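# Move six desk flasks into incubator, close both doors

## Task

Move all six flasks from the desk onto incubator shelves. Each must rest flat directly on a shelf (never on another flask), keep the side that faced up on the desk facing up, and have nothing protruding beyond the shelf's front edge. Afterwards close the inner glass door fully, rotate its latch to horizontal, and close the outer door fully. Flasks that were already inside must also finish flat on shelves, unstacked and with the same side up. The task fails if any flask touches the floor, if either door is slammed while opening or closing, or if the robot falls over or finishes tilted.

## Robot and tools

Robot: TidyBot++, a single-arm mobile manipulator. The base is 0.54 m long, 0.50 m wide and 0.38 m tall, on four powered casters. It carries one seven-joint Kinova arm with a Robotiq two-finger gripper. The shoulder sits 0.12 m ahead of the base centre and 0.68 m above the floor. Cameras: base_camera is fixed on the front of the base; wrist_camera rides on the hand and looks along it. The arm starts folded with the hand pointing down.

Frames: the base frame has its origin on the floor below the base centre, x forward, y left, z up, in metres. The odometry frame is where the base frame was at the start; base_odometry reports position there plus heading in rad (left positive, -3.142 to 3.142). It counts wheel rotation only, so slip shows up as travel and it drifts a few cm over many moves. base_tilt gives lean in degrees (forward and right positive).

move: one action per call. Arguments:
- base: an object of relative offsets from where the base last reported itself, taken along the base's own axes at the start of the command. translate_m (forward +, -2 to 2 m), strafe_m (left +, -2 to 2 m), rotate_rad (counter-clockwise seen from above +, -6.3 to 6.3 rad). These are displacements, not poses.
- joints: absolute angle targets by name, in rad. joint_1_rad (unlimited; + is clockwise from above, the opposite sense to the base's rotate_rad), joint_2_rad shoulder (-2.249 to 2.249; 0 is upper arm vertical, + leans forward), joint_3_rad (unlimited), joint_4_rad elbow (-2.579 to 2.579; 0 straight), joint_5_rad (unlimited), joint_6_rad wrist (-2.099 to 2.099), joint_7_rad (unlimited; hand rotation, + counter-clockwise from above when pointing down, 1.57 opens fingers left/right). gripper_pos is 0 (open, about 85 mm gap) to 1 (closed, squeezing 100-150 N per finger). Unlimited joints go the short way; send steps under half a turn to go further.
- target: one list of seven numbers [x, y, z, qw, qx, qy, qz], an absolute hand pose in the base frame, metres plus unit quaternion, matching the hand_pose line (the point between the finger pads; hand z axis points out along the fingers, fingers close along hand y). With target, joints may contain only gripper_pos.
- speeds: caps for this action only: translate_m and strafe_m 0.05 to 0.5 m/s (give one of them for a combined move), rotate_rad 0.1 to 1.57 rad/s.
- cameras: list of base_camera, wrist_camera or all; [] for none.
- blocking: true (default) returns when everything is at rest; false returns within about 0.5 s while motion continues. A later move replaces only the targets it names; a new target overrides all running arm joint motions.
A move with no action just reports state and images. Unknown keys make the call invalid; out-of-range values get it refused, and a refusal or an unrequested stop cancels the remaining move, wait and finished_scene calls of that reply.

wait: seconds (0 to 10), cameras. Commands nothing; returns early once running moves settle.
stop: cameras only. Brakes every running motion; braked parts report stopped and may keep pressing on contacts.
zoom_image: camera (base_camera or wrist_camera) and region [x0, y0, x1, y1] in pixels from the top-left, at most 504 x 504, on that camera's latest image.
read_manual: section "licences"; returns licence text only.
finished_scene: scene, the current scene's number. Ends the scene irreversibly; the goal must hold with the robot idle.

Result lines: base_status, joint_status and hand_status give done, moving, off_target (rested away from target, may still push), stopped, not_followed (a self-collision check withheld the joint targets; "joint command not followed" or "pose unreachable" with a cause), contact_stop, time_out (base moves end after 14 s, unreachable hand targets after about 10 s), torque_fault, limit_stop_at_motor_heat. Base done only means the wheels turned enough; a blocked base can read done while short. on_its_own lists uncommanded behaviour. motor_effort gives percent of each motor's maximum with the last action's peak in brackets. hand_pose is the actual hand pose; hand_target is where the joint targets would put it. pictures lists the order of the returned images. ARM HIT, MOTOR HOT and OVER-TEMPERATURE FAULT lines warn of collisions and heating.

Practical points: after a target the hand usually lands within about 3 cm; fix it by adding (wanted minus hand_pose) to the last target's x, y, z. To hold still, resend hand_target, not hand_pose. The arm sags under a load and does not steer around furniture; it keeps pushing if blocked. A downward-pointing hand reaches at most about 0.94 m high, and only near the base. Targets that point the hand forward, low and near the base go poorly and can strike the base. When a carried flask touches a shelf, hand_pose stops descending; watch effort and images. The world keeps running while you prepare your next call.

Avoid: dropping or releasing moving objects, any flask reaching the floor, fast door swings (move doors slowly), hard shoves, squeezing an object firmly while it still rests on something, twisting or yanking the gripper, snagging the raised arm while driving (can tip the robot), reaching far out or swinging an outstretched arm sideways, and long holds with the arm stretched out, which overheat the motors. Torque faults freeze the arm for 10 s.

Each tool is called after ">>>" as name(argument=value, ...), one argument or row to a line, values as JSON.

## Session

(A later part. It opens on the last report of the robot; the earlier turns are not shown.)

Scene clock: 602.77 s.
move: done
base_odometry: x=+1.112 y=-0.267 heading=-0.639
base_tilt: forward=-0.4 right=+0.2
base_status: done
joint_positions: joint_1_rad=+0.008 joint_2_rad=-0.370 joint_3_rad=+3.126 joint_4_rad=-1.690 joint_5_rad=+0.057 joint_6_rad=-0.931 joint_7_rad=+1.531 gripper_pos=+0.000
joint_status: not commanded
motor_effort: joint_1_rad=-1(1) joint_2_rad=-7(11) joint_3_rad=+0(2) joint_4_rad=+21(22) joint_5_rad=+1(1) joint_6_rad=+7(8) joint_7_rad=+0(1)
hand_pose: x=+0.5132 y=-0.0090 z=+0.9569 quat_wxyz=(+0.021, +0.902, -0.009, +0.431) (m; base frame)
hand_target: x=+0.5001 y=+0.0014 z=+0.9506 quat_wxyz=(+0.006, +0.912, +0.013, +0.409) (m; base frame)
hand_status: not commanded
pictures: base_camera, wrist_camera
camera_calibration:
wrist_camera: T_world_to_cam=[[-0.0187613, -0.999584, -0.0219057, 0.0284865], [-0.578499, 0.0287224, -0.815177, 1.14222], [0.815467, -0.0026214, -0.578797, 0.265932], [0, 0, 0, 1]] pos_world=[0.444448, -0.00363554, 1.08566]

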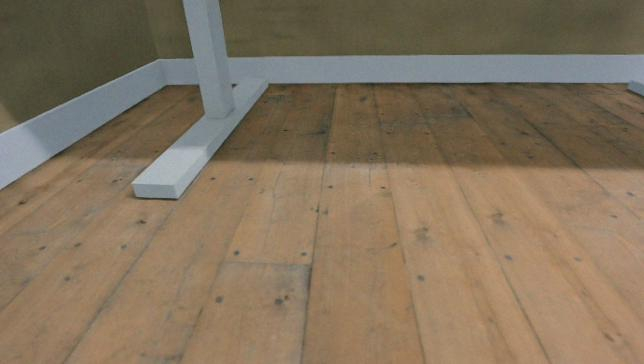

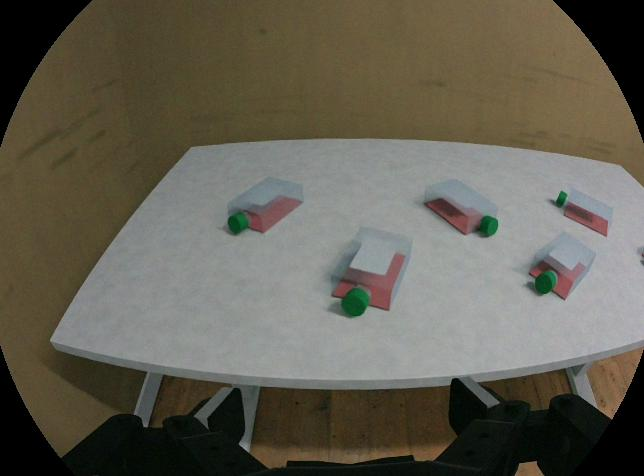

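>>> zoom_image(
  camera="wrist_camera",
  region=[210, 160, 430, 330],
)

>>> zoom_image(
  camera="wrist_camera",
  region=[410, 160, 640, 330],
)

Scaled by 2.291.

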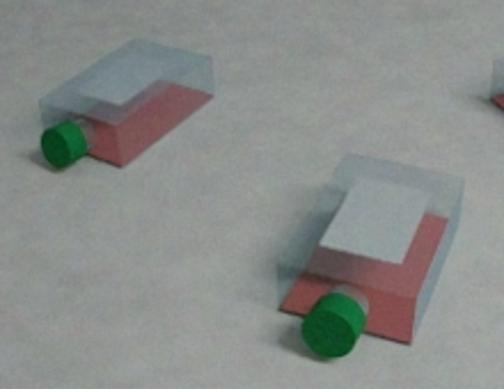

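Scaled by 2.191.

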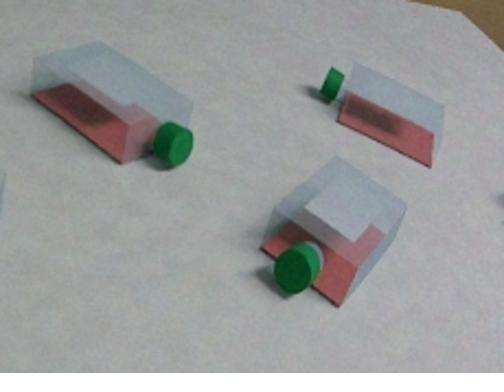

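>>> move(
  base={"translate_m": 0.19, "strafe_m": 0.15},
  joints={"joint_1_rad": 0.39, "joint_2_rad": -0.36, "joint_3_rad": 3.1416, "joint_4_rad": -2.25, "joint_5_rad": 0.0, "joint_6_rad": -0.2, "joint_7_rad": 1.6, "gripper_pos": 0.2},
  speeds={"translate_m": 0.15},
)

Scene clock: 701.73 s.
move: done
base_odometry: x=+1.354 y=-0.261 heading=-0.640
base_tilt: forward=-0.3 right=+0.2
base_status: done
joint_positions: joint_1_rad=+0.369 joint_2_rad=-0.371 joint_3_rad=+3.127 joint_4_rad=-2.222 joint_5_rad=+0.055 joint_6_rad=-0.272 joint_7_rad=+1.532 gripper_pos=+0.200
joint_status: all done
motor_effort: joint_1_rad=+0(2) joint_2_rad=-8(10) joint_3_rad=-1(3) joint_4_rad=+21(23) joint_5_rad=+1(2) joint_6_rad=+8(8) joint_7_rad=+0(1)
hand_pose: x=+0.5068 y=-0.1466 z=+0.8238 quat_wxyz=(+0.098, +0.860, -0.151, +0.478) (m; base frame)
hand_target: x=+0.5085 y=-0.1586 z=+0.8225 quat_wxyz=(+0.104, +0.851, -0.155, +0.491) (m; base frame)
hand_status: not commanded
pictures: base_camera, wrist_camera
camera_calibration:
wrist_camera: T_world_to_cam=[[-0.333292, -0.94251, -0.0243282, 0.0576736], [-0.437588, 0.177494, -0.881483, 1.0389], [0.835125, -0.283146, -0.471588, 0.0543326], [0, 0, 0, 1]] pos_world=[0.428459, -0.114657, 0.942802]

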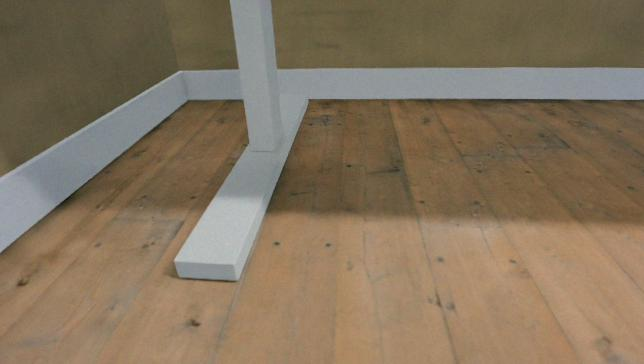

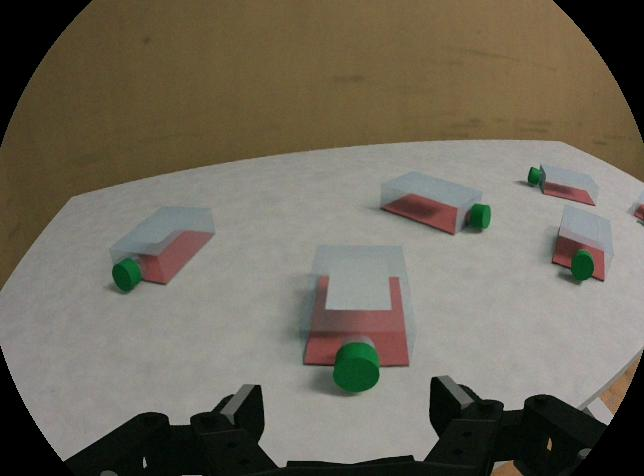

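>>> move(
  joints={"joint_1_rad": 0.42, "joint_2_rad": -0.145, "joint_4_rad": -2.32, "joint_6_rad": 0.12},
  cameras=["wrist_camera"],
)

Scene clock: 719.20 s.
move: done
base_odometry: x=+1.354 y=-0.261 heading=-0.640
base_tilt: forward=-0.3 right=+0.3
base_status: not commanded
joint_positions: joint_1_rad=+0.398 joint_2_rad=-0.152 joint_3_rad=+3.127 joint_4_rad=-2.293 joint_5_rad=+0.055 joint_6_rad=+0.047 joint_7_rad=+1.532 gripper_pos=+0.200
joint_status: all done
motor_effort: joint_1_rad=-1(1) joint_2_rad=-14(17) joint_3_rad=-1(1) joint_4_rad=+19(22) joint_5_rad=+1(1) joint_6_rad=+8(9) joint_7_rad=+0(1)
hand_pose: x=+0.5561 y=-0.1738 z=+0.7723 quat_wxyz=(+0.099, +0.852, -0.157, +0.490) (m; base frame)
hand_target: x=+0.5518 y=-0.1918 z=+0.7747 quat_wxyz=(+0.115, +0.840, -0.166, +0.504) (m; base frame)
hand_status: not commanded
pictures: wrist_camera
camera_calibration:
wrist_camera: T_world_to_cam=[[-0.343617, -0.9385, -0.0338438, 0.0610082], [-0.408728, 0.181901, -0.894345, 1.01456], [0.845499, -0.293479, -0.446095, -0.0461463], [0, 0, 0, 1]] pos_world=[0.474661, -0.140837, 0.888851]

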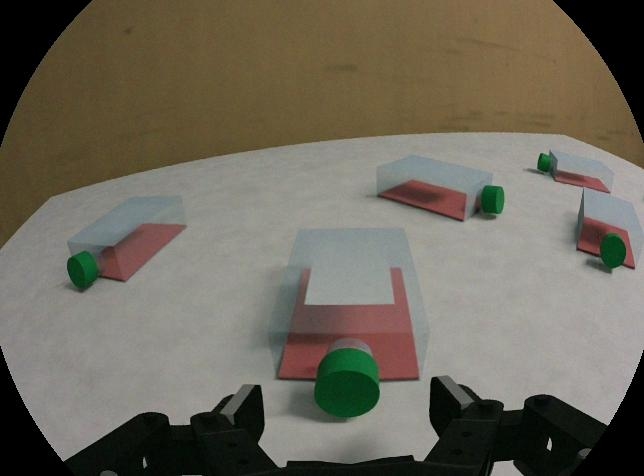

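>>> move(
  joints={"joint_1_rad": 0.432, "joint_2_rad": 0.033, "joint_4_rad": -2.255, "joint_6_rad": 0.255},
  cameras=["wrist_camera"],
)

Scene clock: 728.63 s.
move: done
base_odometry: x=+1.354 y=-0.261 heading=-0.640
base_tilt: forward=-0.3 right=+0.2
base_status: not commanded
joint_positions: joint_1_rad=+0.410 joint_2_rad=+0.017 joint_3_rad=+3.127 joint_4_rad=-2.265 joint_5_rad=+0.055 joint_6_rad=+0.186 joint_7_rad=+1.533 gripper_pos=+0.200
joint_status: all done
motor_effort: joint_1_rad=+0(1) joint_2_rad=-19(20) joint_3_rad=-1(1) joint_4_rad=+18(20) joint_5_rad=+0(1) joint_6_rad=+7(9) joint_7_rad=+0(1)
hand_pose: x=+0.5954 y=-0.1939 z=+0.7409 quat_wxyz=(+0.098, +0.852, -0.161, +0.489) (m; base frame)
hand_target: x=+0.6004 y=-0.2204 z=+0.7569 quat_wxyz=(+0.120, +0.833, -0.170, +0.512) (m; base frame)
hand_status: not commanded
pictures: wrist_camera
camera_calibration:
wrist_camera: T_world_to_cam=[[-0.348339, -0.936523, -0.0398047, 0.0621234], [-0.407952, 0.189695, -0.893079, 1.00634], [0.84394, -0.294856, -0.448135, -0.0970141], [0, 0, 0, 1]] pos_world=[0.514054, -0.161324, 0.857742]

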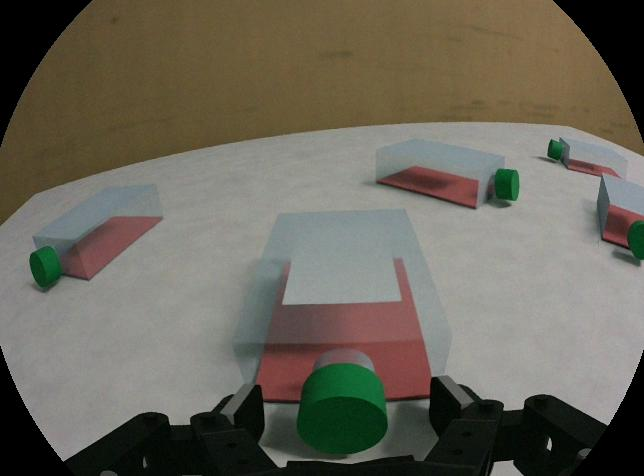

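>>> move(
  joints={"gripper_pos": 0.75},
  cameras=["wrist_camera"],
)

Scene clock: 734.10 s.
move: off_target
base_odometry: x=+1.354 y=-0.261 heading=-0.640
base_tilt: forward=-0.3 right=+0.2
base_status: not commanded
joint_positions: joint_1_rad=+0.412 joint_2_rad=+0.017 joint_3_rad=+3.127 joint_4_rad=-2.263 joint_5_rad=+0.055 joint_6_rad=+0.196 joint_7_rad=+1.533 gripper_pos=+0.680
joint_status: gripper_pos off_target (ended at +0.680, target +0.750)
motor_effort: joint_1_rad=+0(1) joint_2_rad=-18(19) joint_3_rad=-1(1) joint_4_rad=+16(18) joint_5_rad=+1(1) joint_6_rad=+7(7) joint_7_rad=+0(1)
hand_pose: x=+0.5971 y=-0.1958 z=+0.7447 quat_wxyz=(+0.099, +0.848, -0.161, +0.494) (m; base frame)
hand_target: x=+0.6004 y=-0.2204 z=+0.7569 quat_wxyz=(+0.120, +0.833, -0.170, +0.512) (m; base frame)
hand_status: not commanded
pictures: wrist_camera
camera_calibration:
wrist_camera: T_world_to_cam=[[-0.349704, -0.936021, -0.0396461, 0.0619308], [-0.397483, 0.186557, -0.898445, 1.0079], [0.84836, -0.298432, -0.437293, -0.108774], [0, 0, 0, 1]] pos_world=[0.514558, -0.162523, 0.860428]

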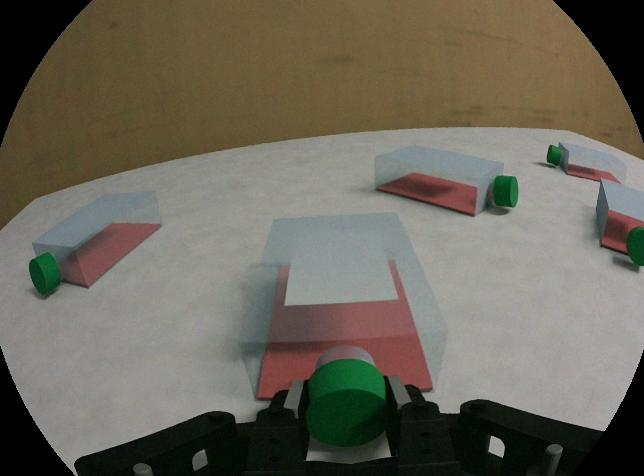

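>>> move(
  joints={"gripper_pos": 0.95},
  cameras=[],
)

>>> move(
  joints={"joint_2_rad": -0.067, "joint_6_rad": 0.155},
  cameras=["wrist_camera"],
)

Scene clock: 740.30 s.
move: off_target
base_odometry: x=+1.354 y=-0.261 heading=-0.640
base_tilt: forward=-0.3 right=+0.2
base_status: not commanded
joint_positions: joint_1_rad=+0.412 joint_2_rad=+0.017 joint_3_rad=+3.127 joint_4_rad=-2.263 joint_5_rad=+0.055 joint_6_rad=+0.196 joint_7_rad=+1.533 gripper_pos=+0.680
joint_status: gripper_pos off_target (ended at +0.680, target +0.950)
motor_effort: joint_1_rad=+0(1) joint_2_rad=-18(18) joint_3_rad=-1(1) joint_4_rad=+17(17) joint_5_rad=+0(1) joint_6_rad=+7(7) joint_7_rad=+0(1)
hand_pose: x=+0.5971 y=-0.1958 z=+0.7447 quat_wxyz=(+0.099, +0.848, -0.161, +0.494) (m; base frame)
hand_target: x=+0.6004 y=-0.2204 z=+0.7569 quat_wxyz=(+0.120, +0.833, -0.170, +0.512) (m; base frame)
hand_status: not commanded
pictures: none
No camera images: "cameras" was empty.

Scene clock: 741.27 s.
move: done
base_odometry: x=+1.354 y=-0.261 heading=-0.640
base_tilt: forward=-0.4 right=+0.1
base_status: not commanded
joint_positions: joint_1_rad=+0.412 joint_2_rad=-0.055 joint_3_rad=+3.127 joint_4_rad=-2.263 joint_5_rad=+0.055 joint_6_rad=+0.185 joint_7_rad=+1.533 gripper_pos=+0.680
joint_status: all done
motor_effort: joint_1_rad=+0(1) joint_2_rad=-18(22) joint_3_rad=-1(2) joint_4_rad=+19(20) joint_5_rad=+1(1) joint_6_rad=+9(10) joint_7_rad=+0(1)
hand_pose: x=+0.5904 y=-0.1930 z=+0.7789 quat_wxyz=(+0.105, +0.833, -0.158, +0.520) (m; base frame)
hand_target: x=+0.5798 y=-0.2110 z=+0.7809 quat_wxyz=(+0.120, +0.833, -0.170, +0.512) (m; base frame)
hand_status: not commanded
pictures: wrist_camera
camera_calibration:
wrist_camera: T_world_to_cam=[[-0.348008, -0.936811, -0.0357309, 0.0593553], [-0.346029, 0.163779, -0.923818, 1.02037], [0.871295, -0.309132, -0.38116, -0.146636], [0, 0, 0, 1]] pos_world=[0.501497, -0.15684, 0.888867]

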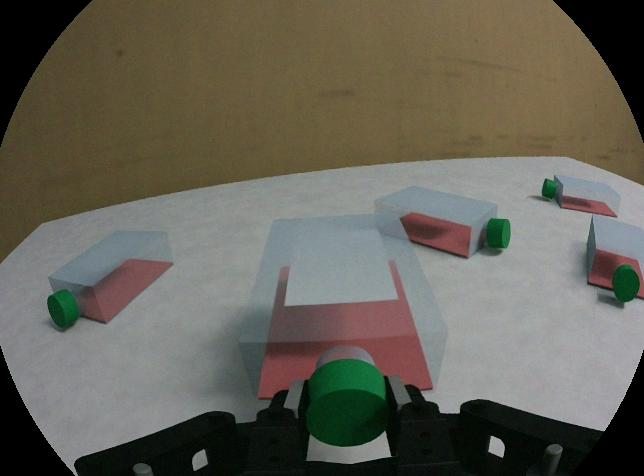

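>>> move(
  joints={"joint_2_rad": -0.457, "joint_4_rad": -1.986, "joint_6_rad": -0.5},
  cameras=["wrist_camera"],
)

>>> move(
  base={"translate_m": -0.5, "strafe_m": -0.3},
  joints={"joint_1_rad": 0.0},
  speeds={"translate_m": 0.3},
  cameras=[],
)

>>> move(
  base={"rotate_rad": -1.571},
  speeds={"rotate_rad": 0.8},
  cameras=[],
)

>>> move(
  base={"translate_m": 1.21, "strafe_m": -0.828},
)

Scene clock: 766.90 s.
move: done
base_odometry: x=+1.354 y=-0.261 heading=-0.640
base_tilt: forward=-0.4 right=+0.2
base_status: not commanded
joint_positions: joint_1_rad=+0.412 joint_2_rad=-0.448 joint_3_rad=+3.127 joint_4_rad=-2.005 joint_5_rad=+0.055 joint_6_rad=-0.432 joint_7_rad=+1.533 gripper_pos=+0.680
joint_status: all done
motor_effort: joint_1_rad=+0(1) joint_2_rad=-7(20) joint_3_rad=+0(1) joint_4_rad=+23(24) joint_5_rad=+1(1) joint_6_rad=+9(10) joint_7_rad=+0(1)
hand_pose: x=+0.5010 y=-0.1657 z=+0.9390 quat_wxyz=(+0.124, +0.822, -0.166, +0.531) (m; base frame)
hand_target: x=+0.4897 y=-0.1694 z=+0.9349 quat_wxyz=(+0.121, +0.832, -0.170, +0.514) (m; base frame)
hand_status: not commanded
pictures: wrist_camera
camera_calibration:
wrist_camera: T_world_to_cam=[[-0.378346, -0.92547, -0.0189657, 0.0608681], [-0.316722, 0.148678, -0.936794, 1.12787], [0.869794, -0.348425, -0.349368, -0.0348558], [0, 0, 0, 1]] pos_world=[0.410569, -0.123504, 1.04556]

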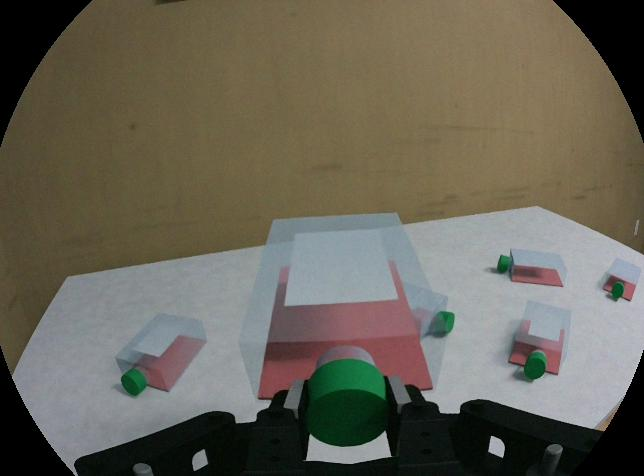

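Scene clock: 769.90 s.
move: done
base_odometry: x=+0.774 y=-0.203 heading=-0.640
base_tilt: forward=-0.4 right=+0.2
base_status: done
joint_positions: joint_1_rad=+0.021 joint_2_rad=-0.451 joint_3_rad=+3.128 joint_4_rad=-2.005 joint_5_rad=+0.055 joint_6_rad=-0.436 joint_7_rad=+1.533 gripper_pos=+0.680
joint_status: all done
motor_effort: joint_1_rad=+0(2) joint_2_rad=-7(11) joint_3_rad=+0(2) joint_4_rad=+24(25) joint_5_rad=+1(1) joint_6_rad=+9(10) joint_7_rad=+0(1)
hand_pose: x=+0.5342 y=-0.0079 z=+0.9392 quat_wxyz=(+0.018, +0.839, -0.003, +0.545) (m; base frame)
hand_target: x=+0.5266 y=+0.0014 z=+0.9349 quat_wxyz=(+0.008, +0.849, +0.012, +0.528) (m; base frame)
hand_status: not commanded
pictures: none
No camera images: "cameras" was empty.

Scene clock: 772.73 s.
move: done
base_odometry: x=+0.774 y=-0.203 heading=-2.210
base_tilt: forward=-0.3 right=+0.2
base_status: done
joint_positions: joint_1_rad=+0.016 joint_2_rad=-0.451 joint_3_rad=+3.130 joint_4_rad=-2.005 joint_5_rad=+0.054 joint_6_rad=-0.436 joint_7_rad=+1.533 gripper_pos=+0.680
joint_status: not commanded
motor_effort: joint_1_rad=+0(1) joint_2_rad=-7(8) joint_3_rad=+0(2) joint_4_rad=+23(24) joint_5_rad=+1(1) joint_6_rad=+9(9) joint_7_rad=+0(1)
hand_pose: x=+0.5342 y=-0.0069 z=+0.9392 quat_wxyz=(+0.016, +0.839, -0.003, +0.545) (m; base frame)
hand_target: x=+0.5266 y=+0.0014 z=+0.9349 quat_wxyz=(+0.008, +0.849, +0.012, +0.528) (m; base frame)
hand_status: not commanded
pictures: none
No camera images: "cameras" was empty.

Scene clock: 776.97 s.
move: done
base_odometry: x=-0.613 y=-0.680 heading=-2.211
base_tilt: forward=-0.3 right=+0.1
base_status: done
joint_positions: joint_1_rad=+0.016 joint_2_rad=-0.452 joint_3_rad=+3.131 joint_4_rad=-2.005 joint_5_rad=+0.054 joint_6_rad=-0.437 joint_7_rad=+1.533 gripper_pos=+0.680
joint_status: not commanded
motor_effort: joint_1_rad=+0(1) joint_2_rad=-7(10) joint_3_rad=+0(2) joint_4_rad=+23(24) joint_5_rad=+1(1) joint_6_rad=+8(10) joint_7_rad=+0(1)
hand_pose: x=+0.5338 y=-0.0069 z=+0.9394 quat_wxyz=(+0.016, +0.839, -0.003, +0.545) (m; base frame)
hand_target: x=+0.5266 y=+0.0014 z=+0.9349 quat_wxyz=(+0.008, +0.849, +0.012, +0.528) (m; base frame)
hand_status: not commanded
pictures: base_camera, wrist_camera
camera_calibration:
wrist_camera: T_world_to_cam=[[0.00493783, -0.999744, -0.022065, 0.0179805], [-0.350341, 0.0189372, -0.936431, 1.13175], [0.936609, 0.0123542, -0.350158, -0.0403894], [0, 0, 0, 1]] pos_world=[0.434238, -0.0029573, 1.04606]

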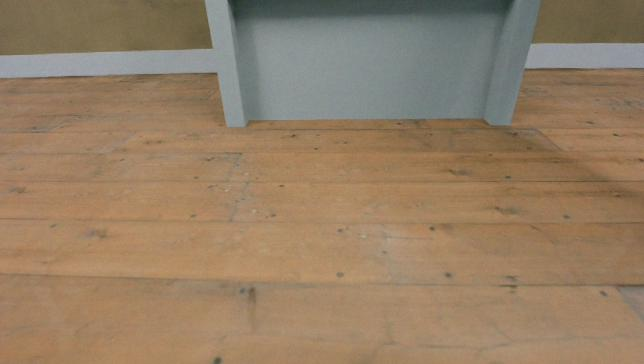

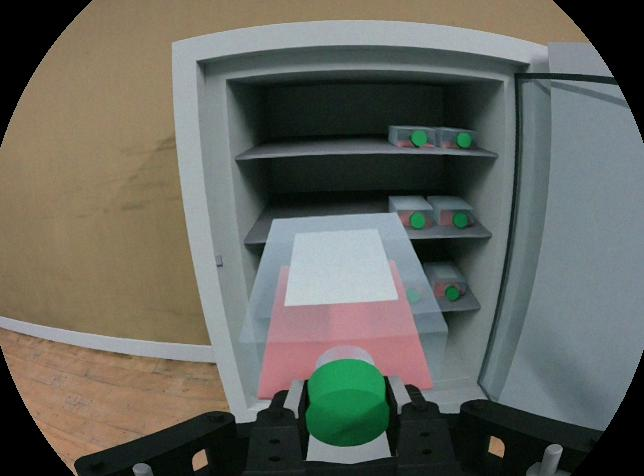

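>>> move(
  joints={"joint_1_rad": 0.0, "joint_2_rad": -0.336, "joint_4_rad": -2.14, "joint_6_rad": -0.24},
  base={"translate_m": 0.3, "strafe_m": 0.083, "rotate_rad": -0.015},
  speeds={"translate_m": 0.2},
)

Scene clock: 803.77 s.
move: done
base_odometry: x=-0.726 y=-0.970 heading=-2.226
base_tilt: forward=-0.2 right=+0.2
base_status: done
joint_positions: joint_1_rad=+0.015 joint_2_rad=-0.331 joint_3_rad=+3.132 joint_4_rad=-2.125 joint_5_rad=+0.054 joint_6_rad=-0.312 joint_7_rad=+1.533 gripper_pos=+0.680
joint_status: all done
motor_effort: joint_1_rad=+0(2) joint_2_rad=-10(13) joint_3_rad=+0(3) joint_4_rad=+23(25) joint_5_rad=+1(1) joint_6_rad=+8(10) joint_7_rad=+1(1)
hand_pose: x=+0.5565 y=-0.0058 z=+0.8518 quat_wxyz=(+0.013, +0.869, +0.000, +0.495) (m; base frame)
hand_target: x=+0.5632 y=+0.0013 z=+0.8645 quat_wxyz=(+0.008, +0.853, +0.012, +0.522) (m; base frame)
hand_status: not commanded
pictures: base_camera, wrist_camera
camera_calibration:
wrist_camera: T_world_to_cam=[[0.00828981, -0.999627, -0.0260382, 0.0185849], [-0.456045, 0.0193941, -0.889745, 1.07684], [0.889918, 0.0192504, -0.455714, 0.0236661], [0, 0, 0, 1]] pos_world=[0.469871, -0.00276183, 0.969378]

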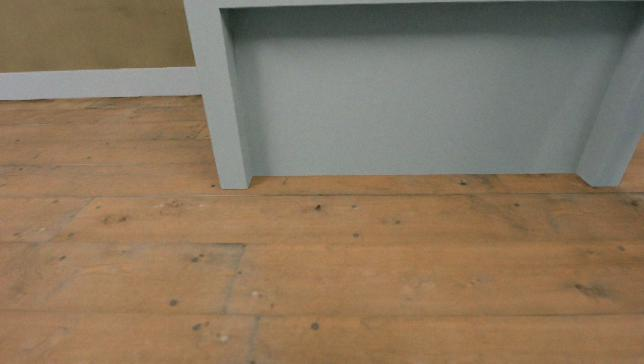

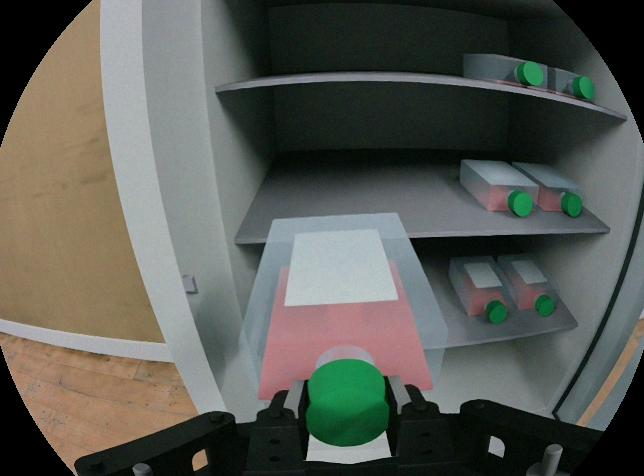

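>>> move(
  joints={"joint_2_rad": -0.345, "joint_4_rad": -2.05, "joint_6_rad": -0.40},
  cameras=[],
)

>>> move(
  base={"translate_m": 0.18},
  speeds={"translate_m": 0.15},
  cameras=["wrist_camera"],
)

Scene clock: 823.47 s.
move: done
base_odometry: x=-0.726 y=-0.970 heading=-2.226
base_tilt: forward=-0.3 right=+0.2
base_status: not commanded
joint_positions: joint_1_rad=+0.015 joint_2_rad=-0.331 joint_3_rad=+3.132 joint_4_rad=-2.064 joint_5_rad=+0.054 joint_6_rad=-0.359 joint_7_rad=+1.533 gripper_pos=+0.680
joint_status: all done
motor_effort: joint_1_rad=+0(1) joint_2_rad=-11(12) joint_3_rad=+0(1) joint_4_rad=+22(24) joint_5_rad=+0(1) joint_6_rad=+9(10) joint_7_rad=+0(1)
hand_pose: x=+0.5624 y=-0.0065 z=+0.8745 quat_wxyz=(+0.014, +0.865, -0.001, +0.501) (m; base frame)
hand_target: x=+0.5562 y=+0.0014 z=+0.8772 quat_wxyz=(+0.007, +0.869, +0.013, +0.495) (m; base frame)
hand_status: not commanded
pictures: none
No camera images: "cameras" was empty.

Scene clock: 825.30 s.
move: done
base_odometry: x=-0.835 y=-1.113 heading=-2.226
base_tilt: forward=-0.3 right=+0.2
base_status: done
joint_positions: joint_1_rad=+0.015 joint_2_rad=-0.338 joint_3_rad=+3.132 joint_4_rad=-2.064 joint_5_rad=+0.054 joint_6_rad=-0.359 joint_7_rad=+1.533 gripper_pos=+0.680
joint_status: not commanded
motor_effort: joint_1_rad=+0(1) joint_2_rad=-10(14) joint_3_rad=+0(1) joint_4_rad=+23(24) joint_5_rad=+1(1) joint_6_rad=+8(9) joint_7_rad=+0(1)
hand_pose: x=+0.5611 y=-0.0064 z=+0.8774 quat_wxyz=(+0.014, +0.863, -0.001, +0.504) (m; base frame)
hand_target: x=+0.5562 y=+0.0014 z=+0.8772 quat_wxyz=(+0.007, +0.869, +0.013, +0.495) (m; base frame)
hand_status: not commanded
pictures: wrist_camera
camera_calibration:
wrist_camera: T_world_to_cam=[[0.00645889, -0.999661, -0.0252398, 0.0189569], [-0.437444, 0.0198726, -0.899026, 1.09935], [0.899222, 0.0168477, -0.437167, 0.00967851], [0, 0, 0, 1]] pos_world=[0.472079, -0.00305958, 0.993056]

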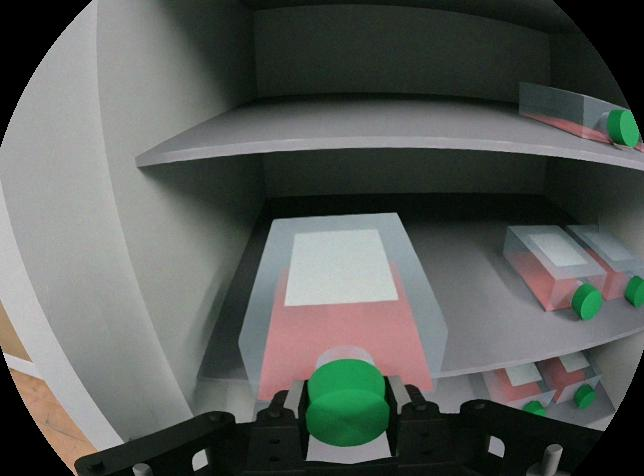

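>>> move(
  base={"translate_m": 0.105},
  speeds={"translate_m": 0.1},
  cameras=["wrist_camera"],
)

Scene clock: 833.60 s.
move: done
base_odometry: x=-0.899 y=-1.196 heading=-2.225
base_tilt: forward=-0.3 right=+0.2
base_status: done
joint_positions: joint_1_rad=+0.015 joint_2_rad=-0.339 joint_3_rad=+3.132 joint_4_rad=-2.064 joint_5_rad=+0.054 joint_6_rad=-0.359 joint_7_rad=+1.533 gripper_pos=+0.680
joint_status: not commanded
motor_effort: joint_1_rad=+0(1) joint_2_rad=-10(14) joint_3_rad=+0(1) joint_4_rad=+23(24) joint_5_rad=+0(1) joint_6_rad=+9(9) joint_7_rad=+0(1)
hand_pose: x=+0.5608 y=-0.0064 z=+0.8781 quat_wxyz=(+0.014, +0.863, -0.001, +0.505) (m; base frame)
hand_target: x=+0.5562 y=+0.0014 z=+0.8772 quat_wxyz=(+0.007, +0.869, +0.013, +0.495) (m; base frame)
hand_status: not commanded
pictures: wrist_camera
camera_calibration:
wrist_camera: T_world_to_cam=[[0.00649837, -0.999661, -0.0252294, 0.0189463], [-0.436036, 0.0198724, -0.89971, 1.09969], [0.899906, 0.0168476, -0.435759, 0.00866722], [0, 0, 0, 1]] pos_world=[0.47158, -0.00305959, 0.993654]

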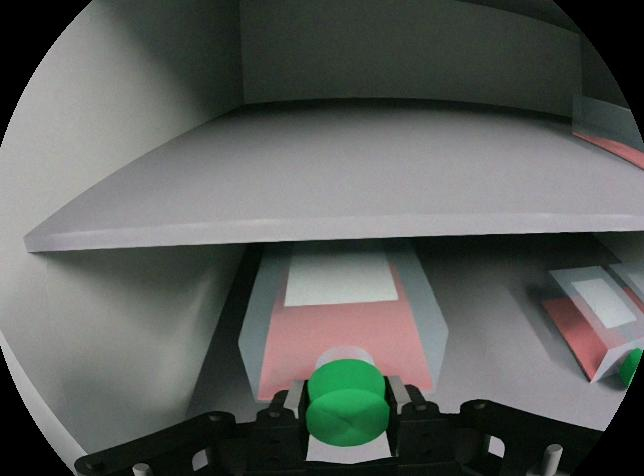

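>>> move(
  base={"translate_m": 0.05},
  speeds={"translate_m": 0.1},
  cameras=["wrist_camera"],
)

Scene clock: 847.03 s.
move: done
base_odometry: x=-0.929 y=-1.236 heading=-2.225
base_tilt: forward=-0.3 right=+0.2
base_status: done
joint_positions: joint_1_rad=+0.015 joint_2_rad=-0.340 joint_3_rad=+3.132 joint_4_rad=-2.063 joint_5_rad=+0.054 joint_6_rad=-0.359 joint_7_rad=+1.533 gripper_pos=+0.680
joint_status: not commanded
motor_effort: joint_1_rad=-1(1) joint_2_rad=-10(14) joint_3_rad=-1(1) joint_4_rad=+23(23) joint_5_rad=+1(1) joint_6_rad=+8(9) joint_7_rad=+0(1)
hand_pose: x=+0.5608 y=-0.0064 z=+0.8782 quat_wxyz=(+0.014, +0.863, -0.001, +0.505) (m; base frame)
hand_target: x=+0.5562 y=+0.0014 z=+0.8772 quat_wxyz=(+0.007, +0.869, +0.013, +0.495) (m; base frame)
hand_status: not commanded
pictures: wrist_camera
camera_calibration:
wrist_camera: T_world_to_cam=[[0.00650009, -0.999661, -0.0252301, 0.0189462], [-0.435916, 0.0198745, -0.899768, 1.09969], [0.899964, 0.0168468, -0.435638, 0.00851977], [0, 0, 0, 1]] pos_world=[0.471581, -0.00305958, 0.993654]

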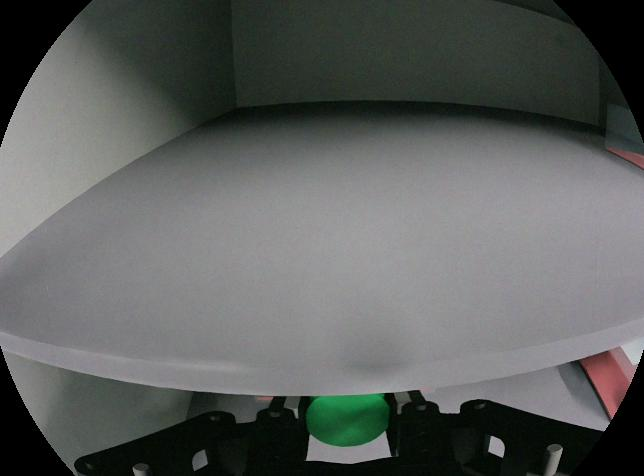

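>>> move(
  base={"translate_m": -0.012},
  speeds={"translate_m": 0.1},
  joints={"joint_2_rad": -0.328, "joint_4_rad": -2.215, "joint_6_rad": -0.145},
  cameras=["wrist_camera"],
)

Scene clock: 856.67 s.
move: done
base_odometry: x=-0.922 y=-1.226 heading=-2.225
base_tilt: forward=-0.4 right=+0.2
base_status: done
joint_positions: joint_1_rad=+0.015 joint_2_rad=-0.333 joint_3_rad=+3.132 joint_4_rad=-2.195 joint_5_rad=+0.054 joint_6_rad=-0.222 joint_7_rad=+1.533 gripper_pos=+0.680
joint_status: all done
motor_effort: joint_1_rad=-1(1) joint_2_rad=-10(13) joint_3_rad=+0(1) joint_4_rad=+22(24) joint_5_rad=+1(1) joint_6_rad=+9(9) joint_7_rad=+1(1)
hand_pose: x=+0.5535 y=-0.0043 z=+0.8362 quat_wxyz=(+0.012, +0.863, +0.002, +0.504) (m; base frame)
hand_target: x=+0.5610 y=+0.0013 z=+0.8439 quat_wxyz=(+0.008, +0.850, +0.012, +0.527) (m; base frame)
hand_status: not commanded
pictures: wrist_camera
camera_calibration:
wrist_camera: T_world_to_cam=[[0.0136637, -0.999544, -0.0269167, 0.0175083], [-0.437508, 0.0182292, -0.89903, 1.059], [0.89911, 0.0240603, -0.43706, -0.00157196], [0, 0, 0, 1]] pos_world=[0.464494, -0.00176652, 0.951853]

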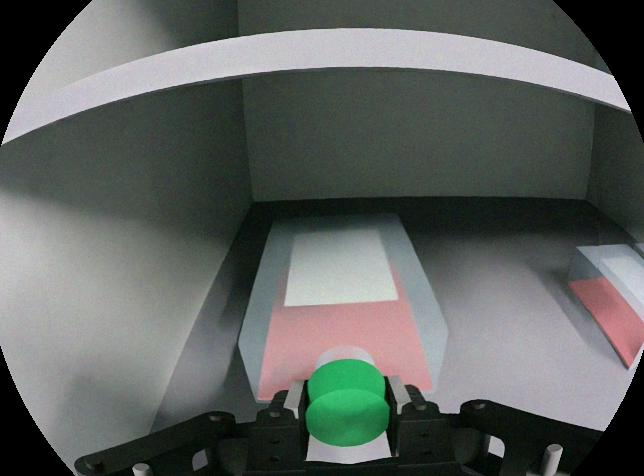

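>>> move(
  joints={"joint_2_rad": -0.311, "joint_4_rad": -2.278, "joint_6_rad": -0.069},
  cameras=["wrist_camera"],
)

Scene clock: 863.57 s.
move: done
base_odometry: x=-0.922 y=-1.226 heading=-2.225
base_tilt: forward=-0.4 right=+0.2
base_status: not commanded
joint_positions: joint_1_rad=+0.015 joint_2_rad=-0.321 joint_3_rad=+3.132 joint_4_rad=-2.259 joint_5_rad=+0.053 joint_6_rad=-0.143 joint_7_rad=+1.533 gripper_pos=+0.680
joint_status: all done
motor_effort: joint_1_rad=+0(1) joint_2_rad=-10(11) joint_3_rad=-1(1) joint_4_rad=+22(23) joint_5_rad=+0(1) joint_6_rad=+9(10) joint_7_rad=+0(1)
hand_pose: x=+0.5513 y=-0.0031 z=+0.8162 quat_wxyz=(+0.010, +0.863, +0.003, +0.506) (m; base frame)
hand_target: x=+0.5585 y=+0.0013 z=+0.8214 quat_wxyz=(+0.008, +0.851, +0.012, +0.525) (m; base frame)
hand_status: not commanded
pictures: wrist_camera
camera_calibration:
wrist_camera: T_world_to_cam=[[0.0177434, -0.999436, -0.0285027, 0.0172912], [-0.434514, 0.0179666, -0.900486, 1.03961], [0.90049, 0.0283625, -0.43395, -0.0115319], [0, 0, 0, 1]] pos_world=[0.461804, -0.00106985, 0.931646]

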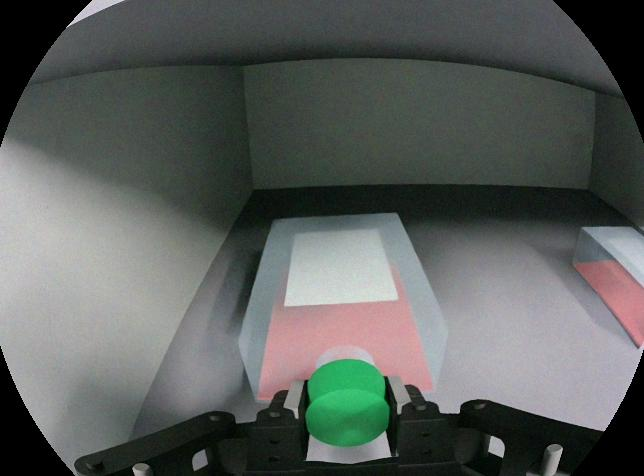

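>>> move(
  joints={"joint_2_rad": -0.302, "joint_4_rad": -2.308, "joint_6_rad": -0.03},
  cameras=["wrist_camera"],
)

Scene clock: 867.70 s.
move: done
base_odometry: x=-0.922 y=-1.226 heading=-2.225
base_tilt: forward=-0.3 right=+0.2
base_status: not commanded
joint_positions: joint_1_rad=+0.015 joint_2_rad=-0.314 joint_3_rad=+3.132 joint_4_rad=-2.288 joint_5_rad=+0.053 joint_6_rad=-0.101 joint_7_rad=+1.533 gripper_pos=+0.680
joint_status: all done
motor_effort: joint_1_rad=+0(1) joint_2_rad=-10(11) joint_3_rad=+0(1) joint_4_rad=+22(23) joint_5_rad=+0(1) joint_6_rad=+9(9) joint_7_rad=+0(0)
hand_pose: x=+0.5508 y=-0.0024 z=+0.8082 quat_wxyz=(+0.009, +0.861, +0.004, +0.508) (m; base frame)
hand_target: x=+0.5571 y=+0.0013 z=+0.8114 quat_wxyz=(+0.008, +0.851, +0.012, +0.525) (m; base frame)
hand_status: not commanded
pictures: wrist_camera
camera_calibration:
wrist_camera: T_world_to_cam=[[0.0199666, -0.999375, -0.029184, 0.01697], [-0.429542, 0.017784, -0.902872, 1.03125], [0.902826, 0.030563, -0.428919, -0.0199203], [0, 0, 0, 1]] pos_world=[0.460611, -0.000771585, 0.923038]

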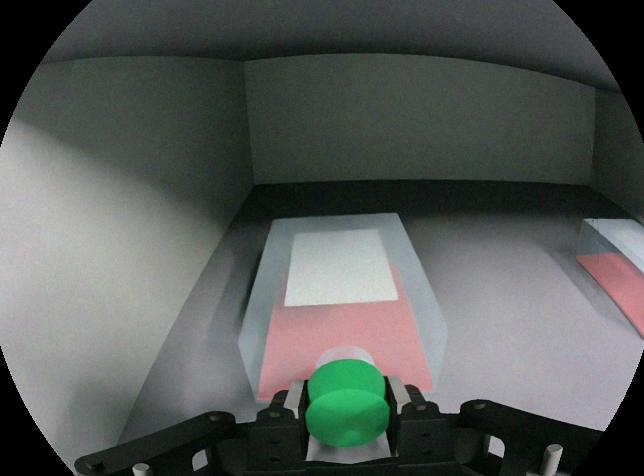

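>>> move(
  joints={"joint_2_rad": -0.293, "joint_4_rad": -2.335, "joint_6_rad": 0.004},
  cameras=["wrist_camera"],
)

>>> move(
  joints={"joint_2_rad": -0.284, "joint_4_rad": -2.362, "joint_6_rad": 0.04},
  cameras=["wrist_camera"],
)

Scene clock: 874.10 s.
move: done
base_odometry: x=-0.922 y=-1.226 heading=-2.225
base_tilt: forward=-0.3 right=+0.3
base_status: not commanded
joint_positions: joint_1_rad=+0.015 joint_2_rad=-0.307 joint_3_rad=+3.132 joint_4_rad=-2.314 joint_5_rad=+0.053 joint_6_rad=-0.065 joint_7_rad=+1.533 gripper_pos=+0.680
joint_status: all done
motor_effort: joint_1_rad=-1(1) joint_2_rad=-9(11) joint_3_rad=-1(1) joint_4_rad=+20(22) joint_5_rad=+0(1) joint_6_rad=+8(9) joint_7_rad=+1(1)
hand_pose: x=+0.5498 y=-0.0018 z=+0.8003 quat_wxyz=(+0.008, +0.860, +0.004, +0.509) (m; base frame)
hand_target: x=+0.5555 y=+0.0013 z=+0.8018 quat_wxyz=(+0.008, +0.851, +0.012, +0.524) (m; base frame)
hand_status: not commanded
pictures: wrist_camera
camera_calibration:
wrist_camera: T_world_to_cam=[[0.021802, -0.999309, -0.0300876, 0.0171415], [-0.427191, 0.0178975, -0.903984, 1.02331], [0.903899, 0.0325618, -0.426506, -0.0249394], [0, 0, 0, 1]] pos_world=[0.459317, -0.000372857, 0.914933]

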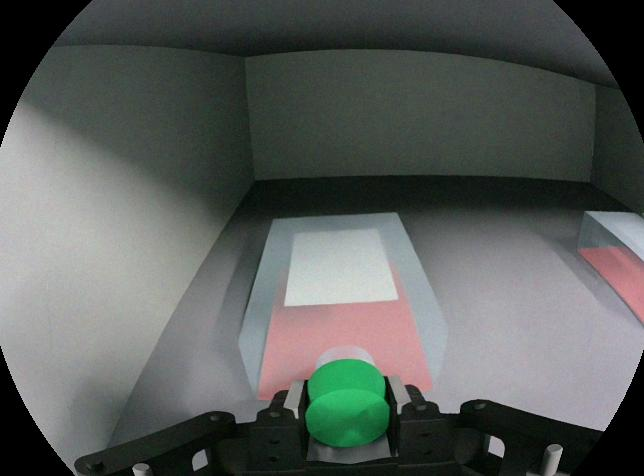

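Scene clock: 874.73 s.
move: done
base_odometry: x=-0.922 y=-1.226 heading=-2.225
base_tilt: forward=-0.4 right=+0.2
base_status: not commanded
joint_positions: joint_1_rad=+0.015 joint_2_rad=-0.304 joint_3_rad=+3.132 joint_4_rad=-2.333 joint_5_rad=+0.053 joint_6_rad=-0.023 joint_7_rad=+1.533 gripper_pos=+0.680
joint_status: all done
motor_effort: joint_1_rad=-1(1) joint_2_rad=-9(9) joint_3_rad=-1(1) joint_4_rad=+20(21) joint_5_rad=+0(1) joint_6_rad=+8(8) joint_7_rad=+0(0)
hand_pose: x=+0.5506 y=-0.0012 z=+0.8000 quat_wxyz=(+0.007, +0.855, +0.005, +0.518) (m; base frame)
hand_target: x=+0.5538 y=+0.0013 z=+0.7928 quat_wxyz=(+0.008, +0.851, +0.012, +0.524) (m; base frame)
hand_status: not commanded
pictures: wrist_camera
camera_calibration:
wrist_camera: T_world_to_cam=[[0.024444, -0.999237, -0.0304701, 0.0166476], [-0.409009, 0.0178154, -0.912356, 1.02007], [0.912203, 0.0347641, -0.408261, -0.0449735], [0, 0, 0, 1]] pos_world=[0.457834, 0.0000255298, 0.91281]

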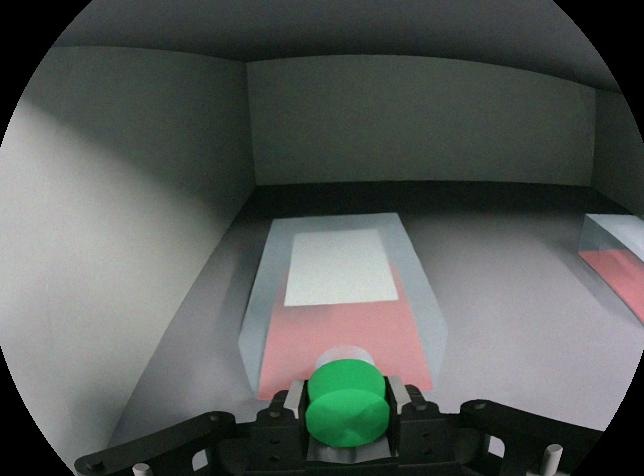

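>>> move(
  joints={"gripper_pos": 0.45},
  cameras=["wrist_camera"],
)

>>> move(
  base={"translate_m": -0.1},
  speeds={"translate_m": 0.1},
  cameras=["wrist_camera"],
)

Scene clock: 880.60 s.
move: done
base_odometry: x=-0.922 y=-1.226 heading=-2.225
base_tilt: forward=-0.4 right=+0.3
base_status: not commanded
joint_positions: joint_1_rad=+0.015 joint_2_rad=-0.302 joint_3_rad=+3.132 joint_4_rad=-2.334 joint_5_rad=+0.053 joint_6_rad=-0.023 joint_7_rad=+1.533 gripper_pos=+0.450
joint_status: all done
motor_effort: joint_1_rad=-1(1) joint_2_rad=-9(10) joint_3_rad=-1(1) joint_4_rad=+20(21) joint_5_rad=+1(1) joint_6_rad=+7(8) joint_7_rad=+0(1)
hand_pose: x=+0.5508 y=-0.0012 z=+0.7988 quat_wxyz=(+0.007, +0.856, +0.005, +0.517) (m; base frame)
hand_target: x=+0.5538 y=+0.0013 z=+0.7928 quat_wxyz=(+0.008, +0.851, +0.012, +0.524) (m; base frame)
hand_status: not commanded
pictures: wrist_camera
camera_calibration:
wrist_camera: T_world_to_cam=[[0.0243581, -0.999237, -0.0305387, 0.0167045], [-0.411501, 0.0178181, -0.911235, 1.01952], [0.911084, 0.0347626, -0.410753, -0.0431417], [0, 0, 0, 1]] pos_world=[0.458432, 0.0000255338, 0.911813]

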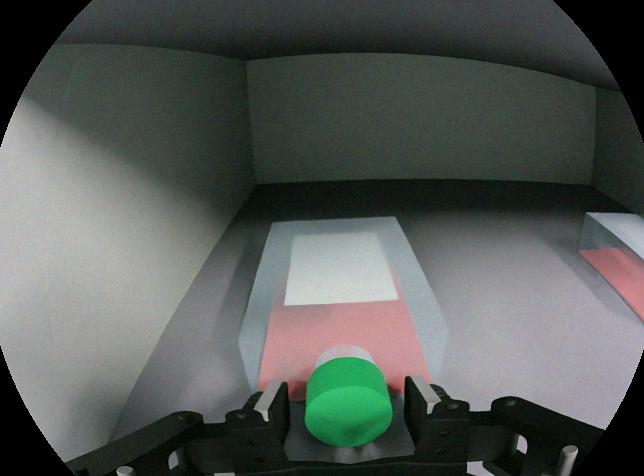

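Scene clock: 882.23 s.
move: done
base_odometry: x=-0.861 y=-1.147 heading=-2.225
base_tilt: forward=-0.4 right=+0.2
base_status: done
joint_positions: joint_1_rad=+0.015 joint_2_rad=-0.293 joint_3_rad=+3.132 joint_4_rad=-2.339 joint_5_rad=+0.053 joint_6_rad=-0.016 joint_7_rad=+1.533 gripper_pos=+0.450
joint_status: not commanded
motor_effort: joint_1_rad=+0(1) joint_2_rad=-10(11) joint_3_rad=+0(1) joint_4_rad=+21(21) joint_5_rad=+1(1) joint_6_rad=+8(8) joint_7_rad=+0(1)
hand_pose: x=+0.5513 y=-0.0010 z=+0.7937 quat_wxyz=(+0.007, +0.858, +0.005, +0.514) (m; base frame)
hand_target: x=+0.5538 y=+0.0013 z=+0.7928 quat_wxyz=(+0.008, +0.851, +0.012, +0.524) (m; base frame)
hand_status: not commanded
pictures: wrist_camera
camera_calibration:
wrist_camera: T_world_to_cam=[[0.0246792, -0.999215, -0.0309739, 0.0167857], [-0.418187, 0.0178236, -0.908186, 1.01636], [0.908026, 0.0353662, -0.417419, -0.0386722], [0, 0, 0, 1]] pos_world=[0.459728, 0.0000251232, 0.90742]

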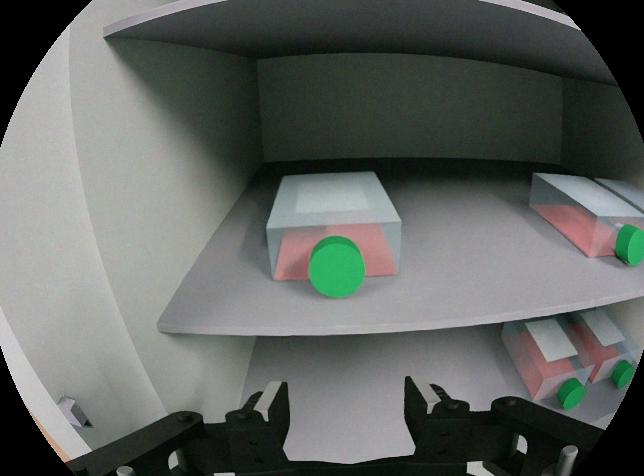

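>>> move(
  base={"translate_m": -0.4},
  speeds={"translate_m": 0.3},
  joints={"joint_1_rad": -0.39, "joint_2_rad": -0.36, "joint_4_rad": -2.25, "joint_6_rad": -0.2, "joint_5_rad": -0.05, "joint_7_rad": 1.6, "gripper_pos": 0.3},
  cameras=["wrist_camera"],
)

>>> move(
  base={"rotate_rad": 1.585},
  cameras=[],
)

>>> move(
  base={"translate_m": 1.13, "strafe_m": 0.95},
)

Scene clock: 895.97 s.
move: done
base_odometry: x=-0.617 y=-0.830 heading=-2.225
base_tilt: forward=-0.3 right=+0.2
base_status: done
joint_positions: joint_1_rad=-0.370 joint_2_rad=-0.355 joint_3_rad=+3.132 joint_4_rad=-2.267 joint_5_rad=+0.009 joint_6_rad=-0.131 joint_7_rad=+1.533 gripper_pos=+0.300
joint_status: all done
motor_effort: joint_1_rad=+0(2) joint_2_rad=-8(12) joint_3_rad=-1(2) joint_4_rad=+21(22) joint_5_rad=+0(1) joint_6_rad=+8(9) joint_7_rad=+0(1)
hand_pose: x=+0.5153 y=+0.1596 z=+0.8297 quat_wxyz=(-0.104, +0.840, +0.149, +0.512) (m; base frame)
hand_target: x=+0.5063 y=+0.1640 z=+0.8226 quat_wxyz=(-0.106, +0.850, +0.162, +0.491) (m; base frame)
hand_status: not commanded
pictures: wrist_camera
camera_calibration:
wrist_camera: T_world_to_cam=[[0.379211, -0.922726, -0.069098, 0.0160032], [-0.392801, -0.0929157, -0.914917, 1.04133], [0.837798, 0.374089, -0.397683, -0.0309608], [0, 0, 0, 1]] pos_world=[0.428906, 0.123104, 0.941523]

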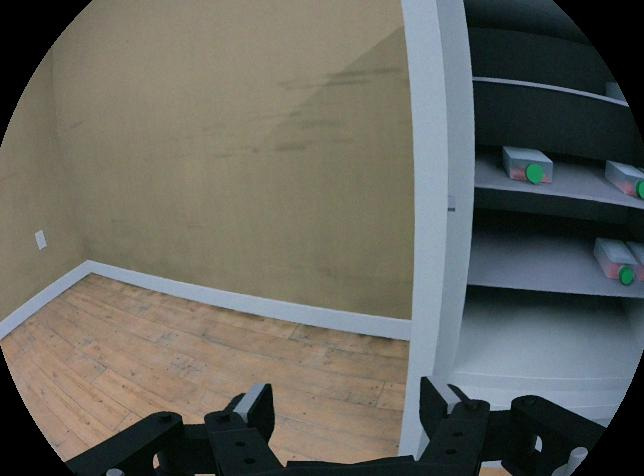

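Scene clock: 898.33 s.
move: done
base_odometry: x=-0.617 y=-0.830 heading=-0.641
base_tilt: forward=-0.4 right=+0.2
base_status: done
joint_positions: joint_1_rad=-0.376 joint_2_rad=-0.355 joint_3_rad=+3.132 joint_4_rad=-2.264 joint_5_rad=+0.008 joint_6_rad=-0.131 joint_7_rad=+1.533 gripper_pos=+0.300
joint_status: not commanded
motor_effort: joint_1_rad=+0(2) joint_2_rad=-8(10) joint_3_rad=+0(2) joint_4_rad=+21(22) joint_5_rad=+0(1) joint_6_rad=+8(8) joint_7_rad=+0(1)
hand_pose: x=+0.5150 y=+0.1621 z=+0.8312 quat_wxyz=(-0.106, +0.839, +0.151, +0.513) (m; base frame)
hand_target: x=+0.5063 y=+0.1640 z=+0.8226 quat_wxyz=(-0.106, +0.850, +0.162, +0.491) (m; base frame)
hand_status: not commanded
pictures: none
No camera images: "cameras" was empty.

Scene clock: 902.77 s.
move: done
base_odometry: x=+0.857 y=-0.744 heading=-0.641
base_tilt: forward=-0.4 right=+0.2
base_status: done
joint_positions: joint_1_rad=-0.376 joint_2_rad=-0.358 joint_3_rad=+3.132 joint_4_rad=-2.264 joint_5_rad=+0.008 joint_6_rad=-0.132 joint_7_rad=+1.533 gripper_pos=+0.300
joint_status: not commanded
motor_effort: joint_1_rad=+0(1) joint_2_rad=-8(11) joint_3_rad=+0(1) joint_4_rad=+21(22) joint_5_rad=+0(1) joint_6_rad=+8(9) joint_7_rad=+0(1)
hand_pose: x=+0.5144 y=+0.1619 z=+0.8325 quat_wxyz=(-0.106, +0.838, +0.151, +0.514) (m; base frame)
hand_target: x=+0.5063 y=+0.1640 z=+0.8226 quat_wxyz=(-0.106, +0.850, +0.162, +0.491) (m; base frame)
hand_status: not commanded
pictures: base_camera, wrist_camera
camera_calibration:
wrist_camera: T_world_to_cam=[[0.384459, -0.920467, -0.0702204, 0.0165744], [-0.388534, -0.0923418, -0.916796, 1.04303], [0.837396, 0.379754, -0.393134, -0.0343217], [0, 0, 0, 1]] pos_world=[0.427621, 0.124605, 0.943916]

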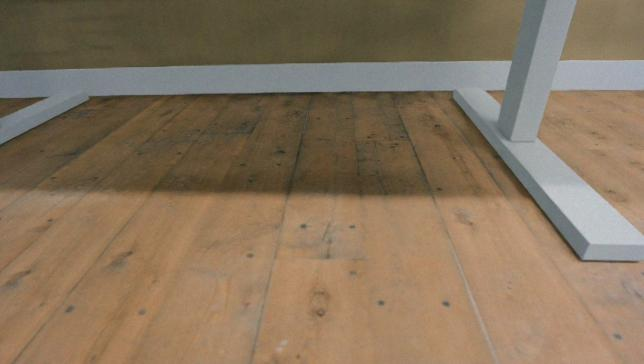

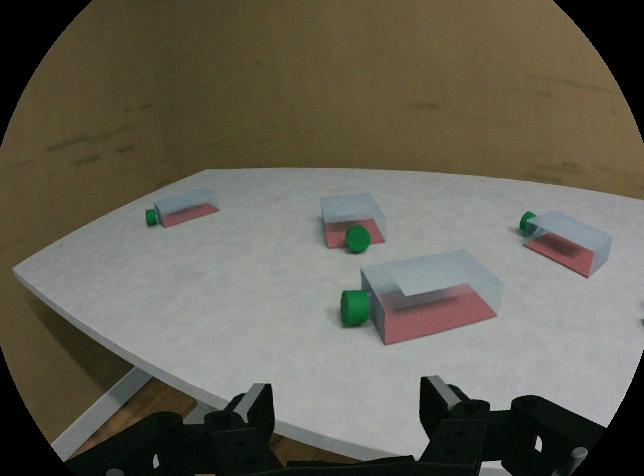

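>>> move(
  base={"strafe_m": 0.6},
  joints={"joint_1_rad": 0.98},
  cameras=[],
)

>>> move(
  base={"translate_m": 0.322},
  speeds={"translate_m": 0.2},
)

Scene clock: 912.83 s.
move: done
base_odometry: x=+1.216 y=-0.263 heading=-0.642
base_tilt: forward=-0.3 right=+0.2
base_status: done
joint_positions: joint_1_rad=+0.959 joint_2_rad=-0.358 joint_3_rad=+3.132 joint_4_rad=-2.264 joint_5_rad=+0.008 joint_6_rad=-0.133 joint_7_rad=+1.533 gripper_pos=+0.300
joint_status: all done
motor_effort: joint_1_rad=+0(2) joint_2_rad=-8(9) joint_3_rad=+0(2) joint_4_rad=+20(22) joint_5_rad=+1(1) joint_6_rad=+8(9) joint_7_rad=+0(1)
hand_pose: x=+0.3685 y=-0.3468 z=+0.8325 quat_wxyz=(+0.234, +0.751, -0.401, +0.469) (m; base frame)
hand_target: x=+0.3570 y=-0.3468 z=+0.8226 quat_wxyz=(+0.228, +0.760, -0.412, +0.447) (m; base frame)
hand_status: not commanded
pictures: none
No camera images: "cameras" was empty.

Scene clock: 915.17 s.
move: done
base_odometry: x=+1.474 y=-0.456 heading=-0.641
base_tilt: forward=-0.4 right=+0.2
base_status: done
joint_positions: joint_1_rad=+0.961 joint_2_rad=-0.359 joint_3_rad=+3.133 joint_4_rad=-2.263 joint_5_rad=+0.008 joint_6_rad=-0.133 joint_7_rad=+1.533 gripper_pos=+0.300
joint_status: not commanded
motor_effort: joint_1_rad=-1(1) joint_2_rad=-8(10) joint_3_rad=+0(2) joint_4_rad=+21(22) joint_5_rad=+1(1) joint_6_rad=+8(9) joint_7_rad=+0(1)
hand_pose: x=+0.3678 y=-0.3472 z=+0.8326 quat_wxyz=(+0.235, +0.751, -0.401, +0.469) (m; base frame)
hand_target: x=+0.3570 y=-0.3468 z=+0.8226 quat_wxyz=(+0.228, +0.760, -0.412, +0.447) (m; base frame)
hand_status: not commanded
pictures: base_camera, wrist_camera
camera_calibration:
wrist_camera: T_world_to_cam=[[-0.80682, -0.586538, -0.0708114, 0.158965], [-0.179115, 0.357061, -0.916747, 1.01814], [0.562991, -0.726967, -0.393142, -0.00156425], [0, 0, 0, 1]] pos_world=[0.3115, -0.271435, 0.944015]

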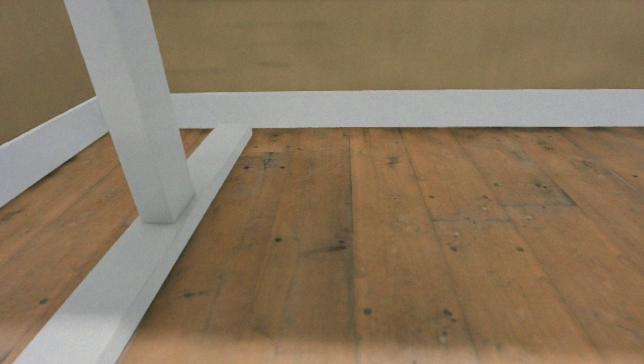

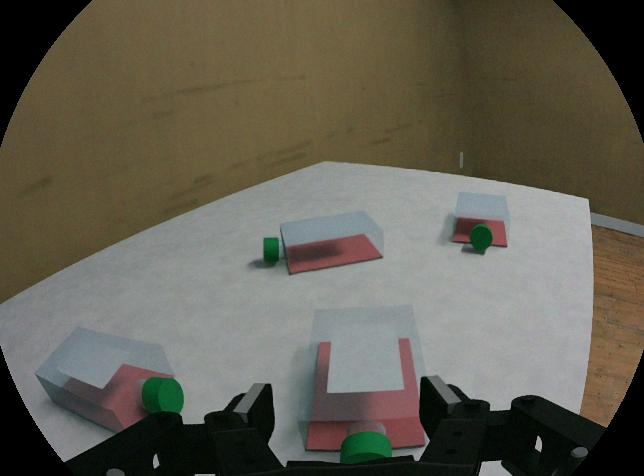

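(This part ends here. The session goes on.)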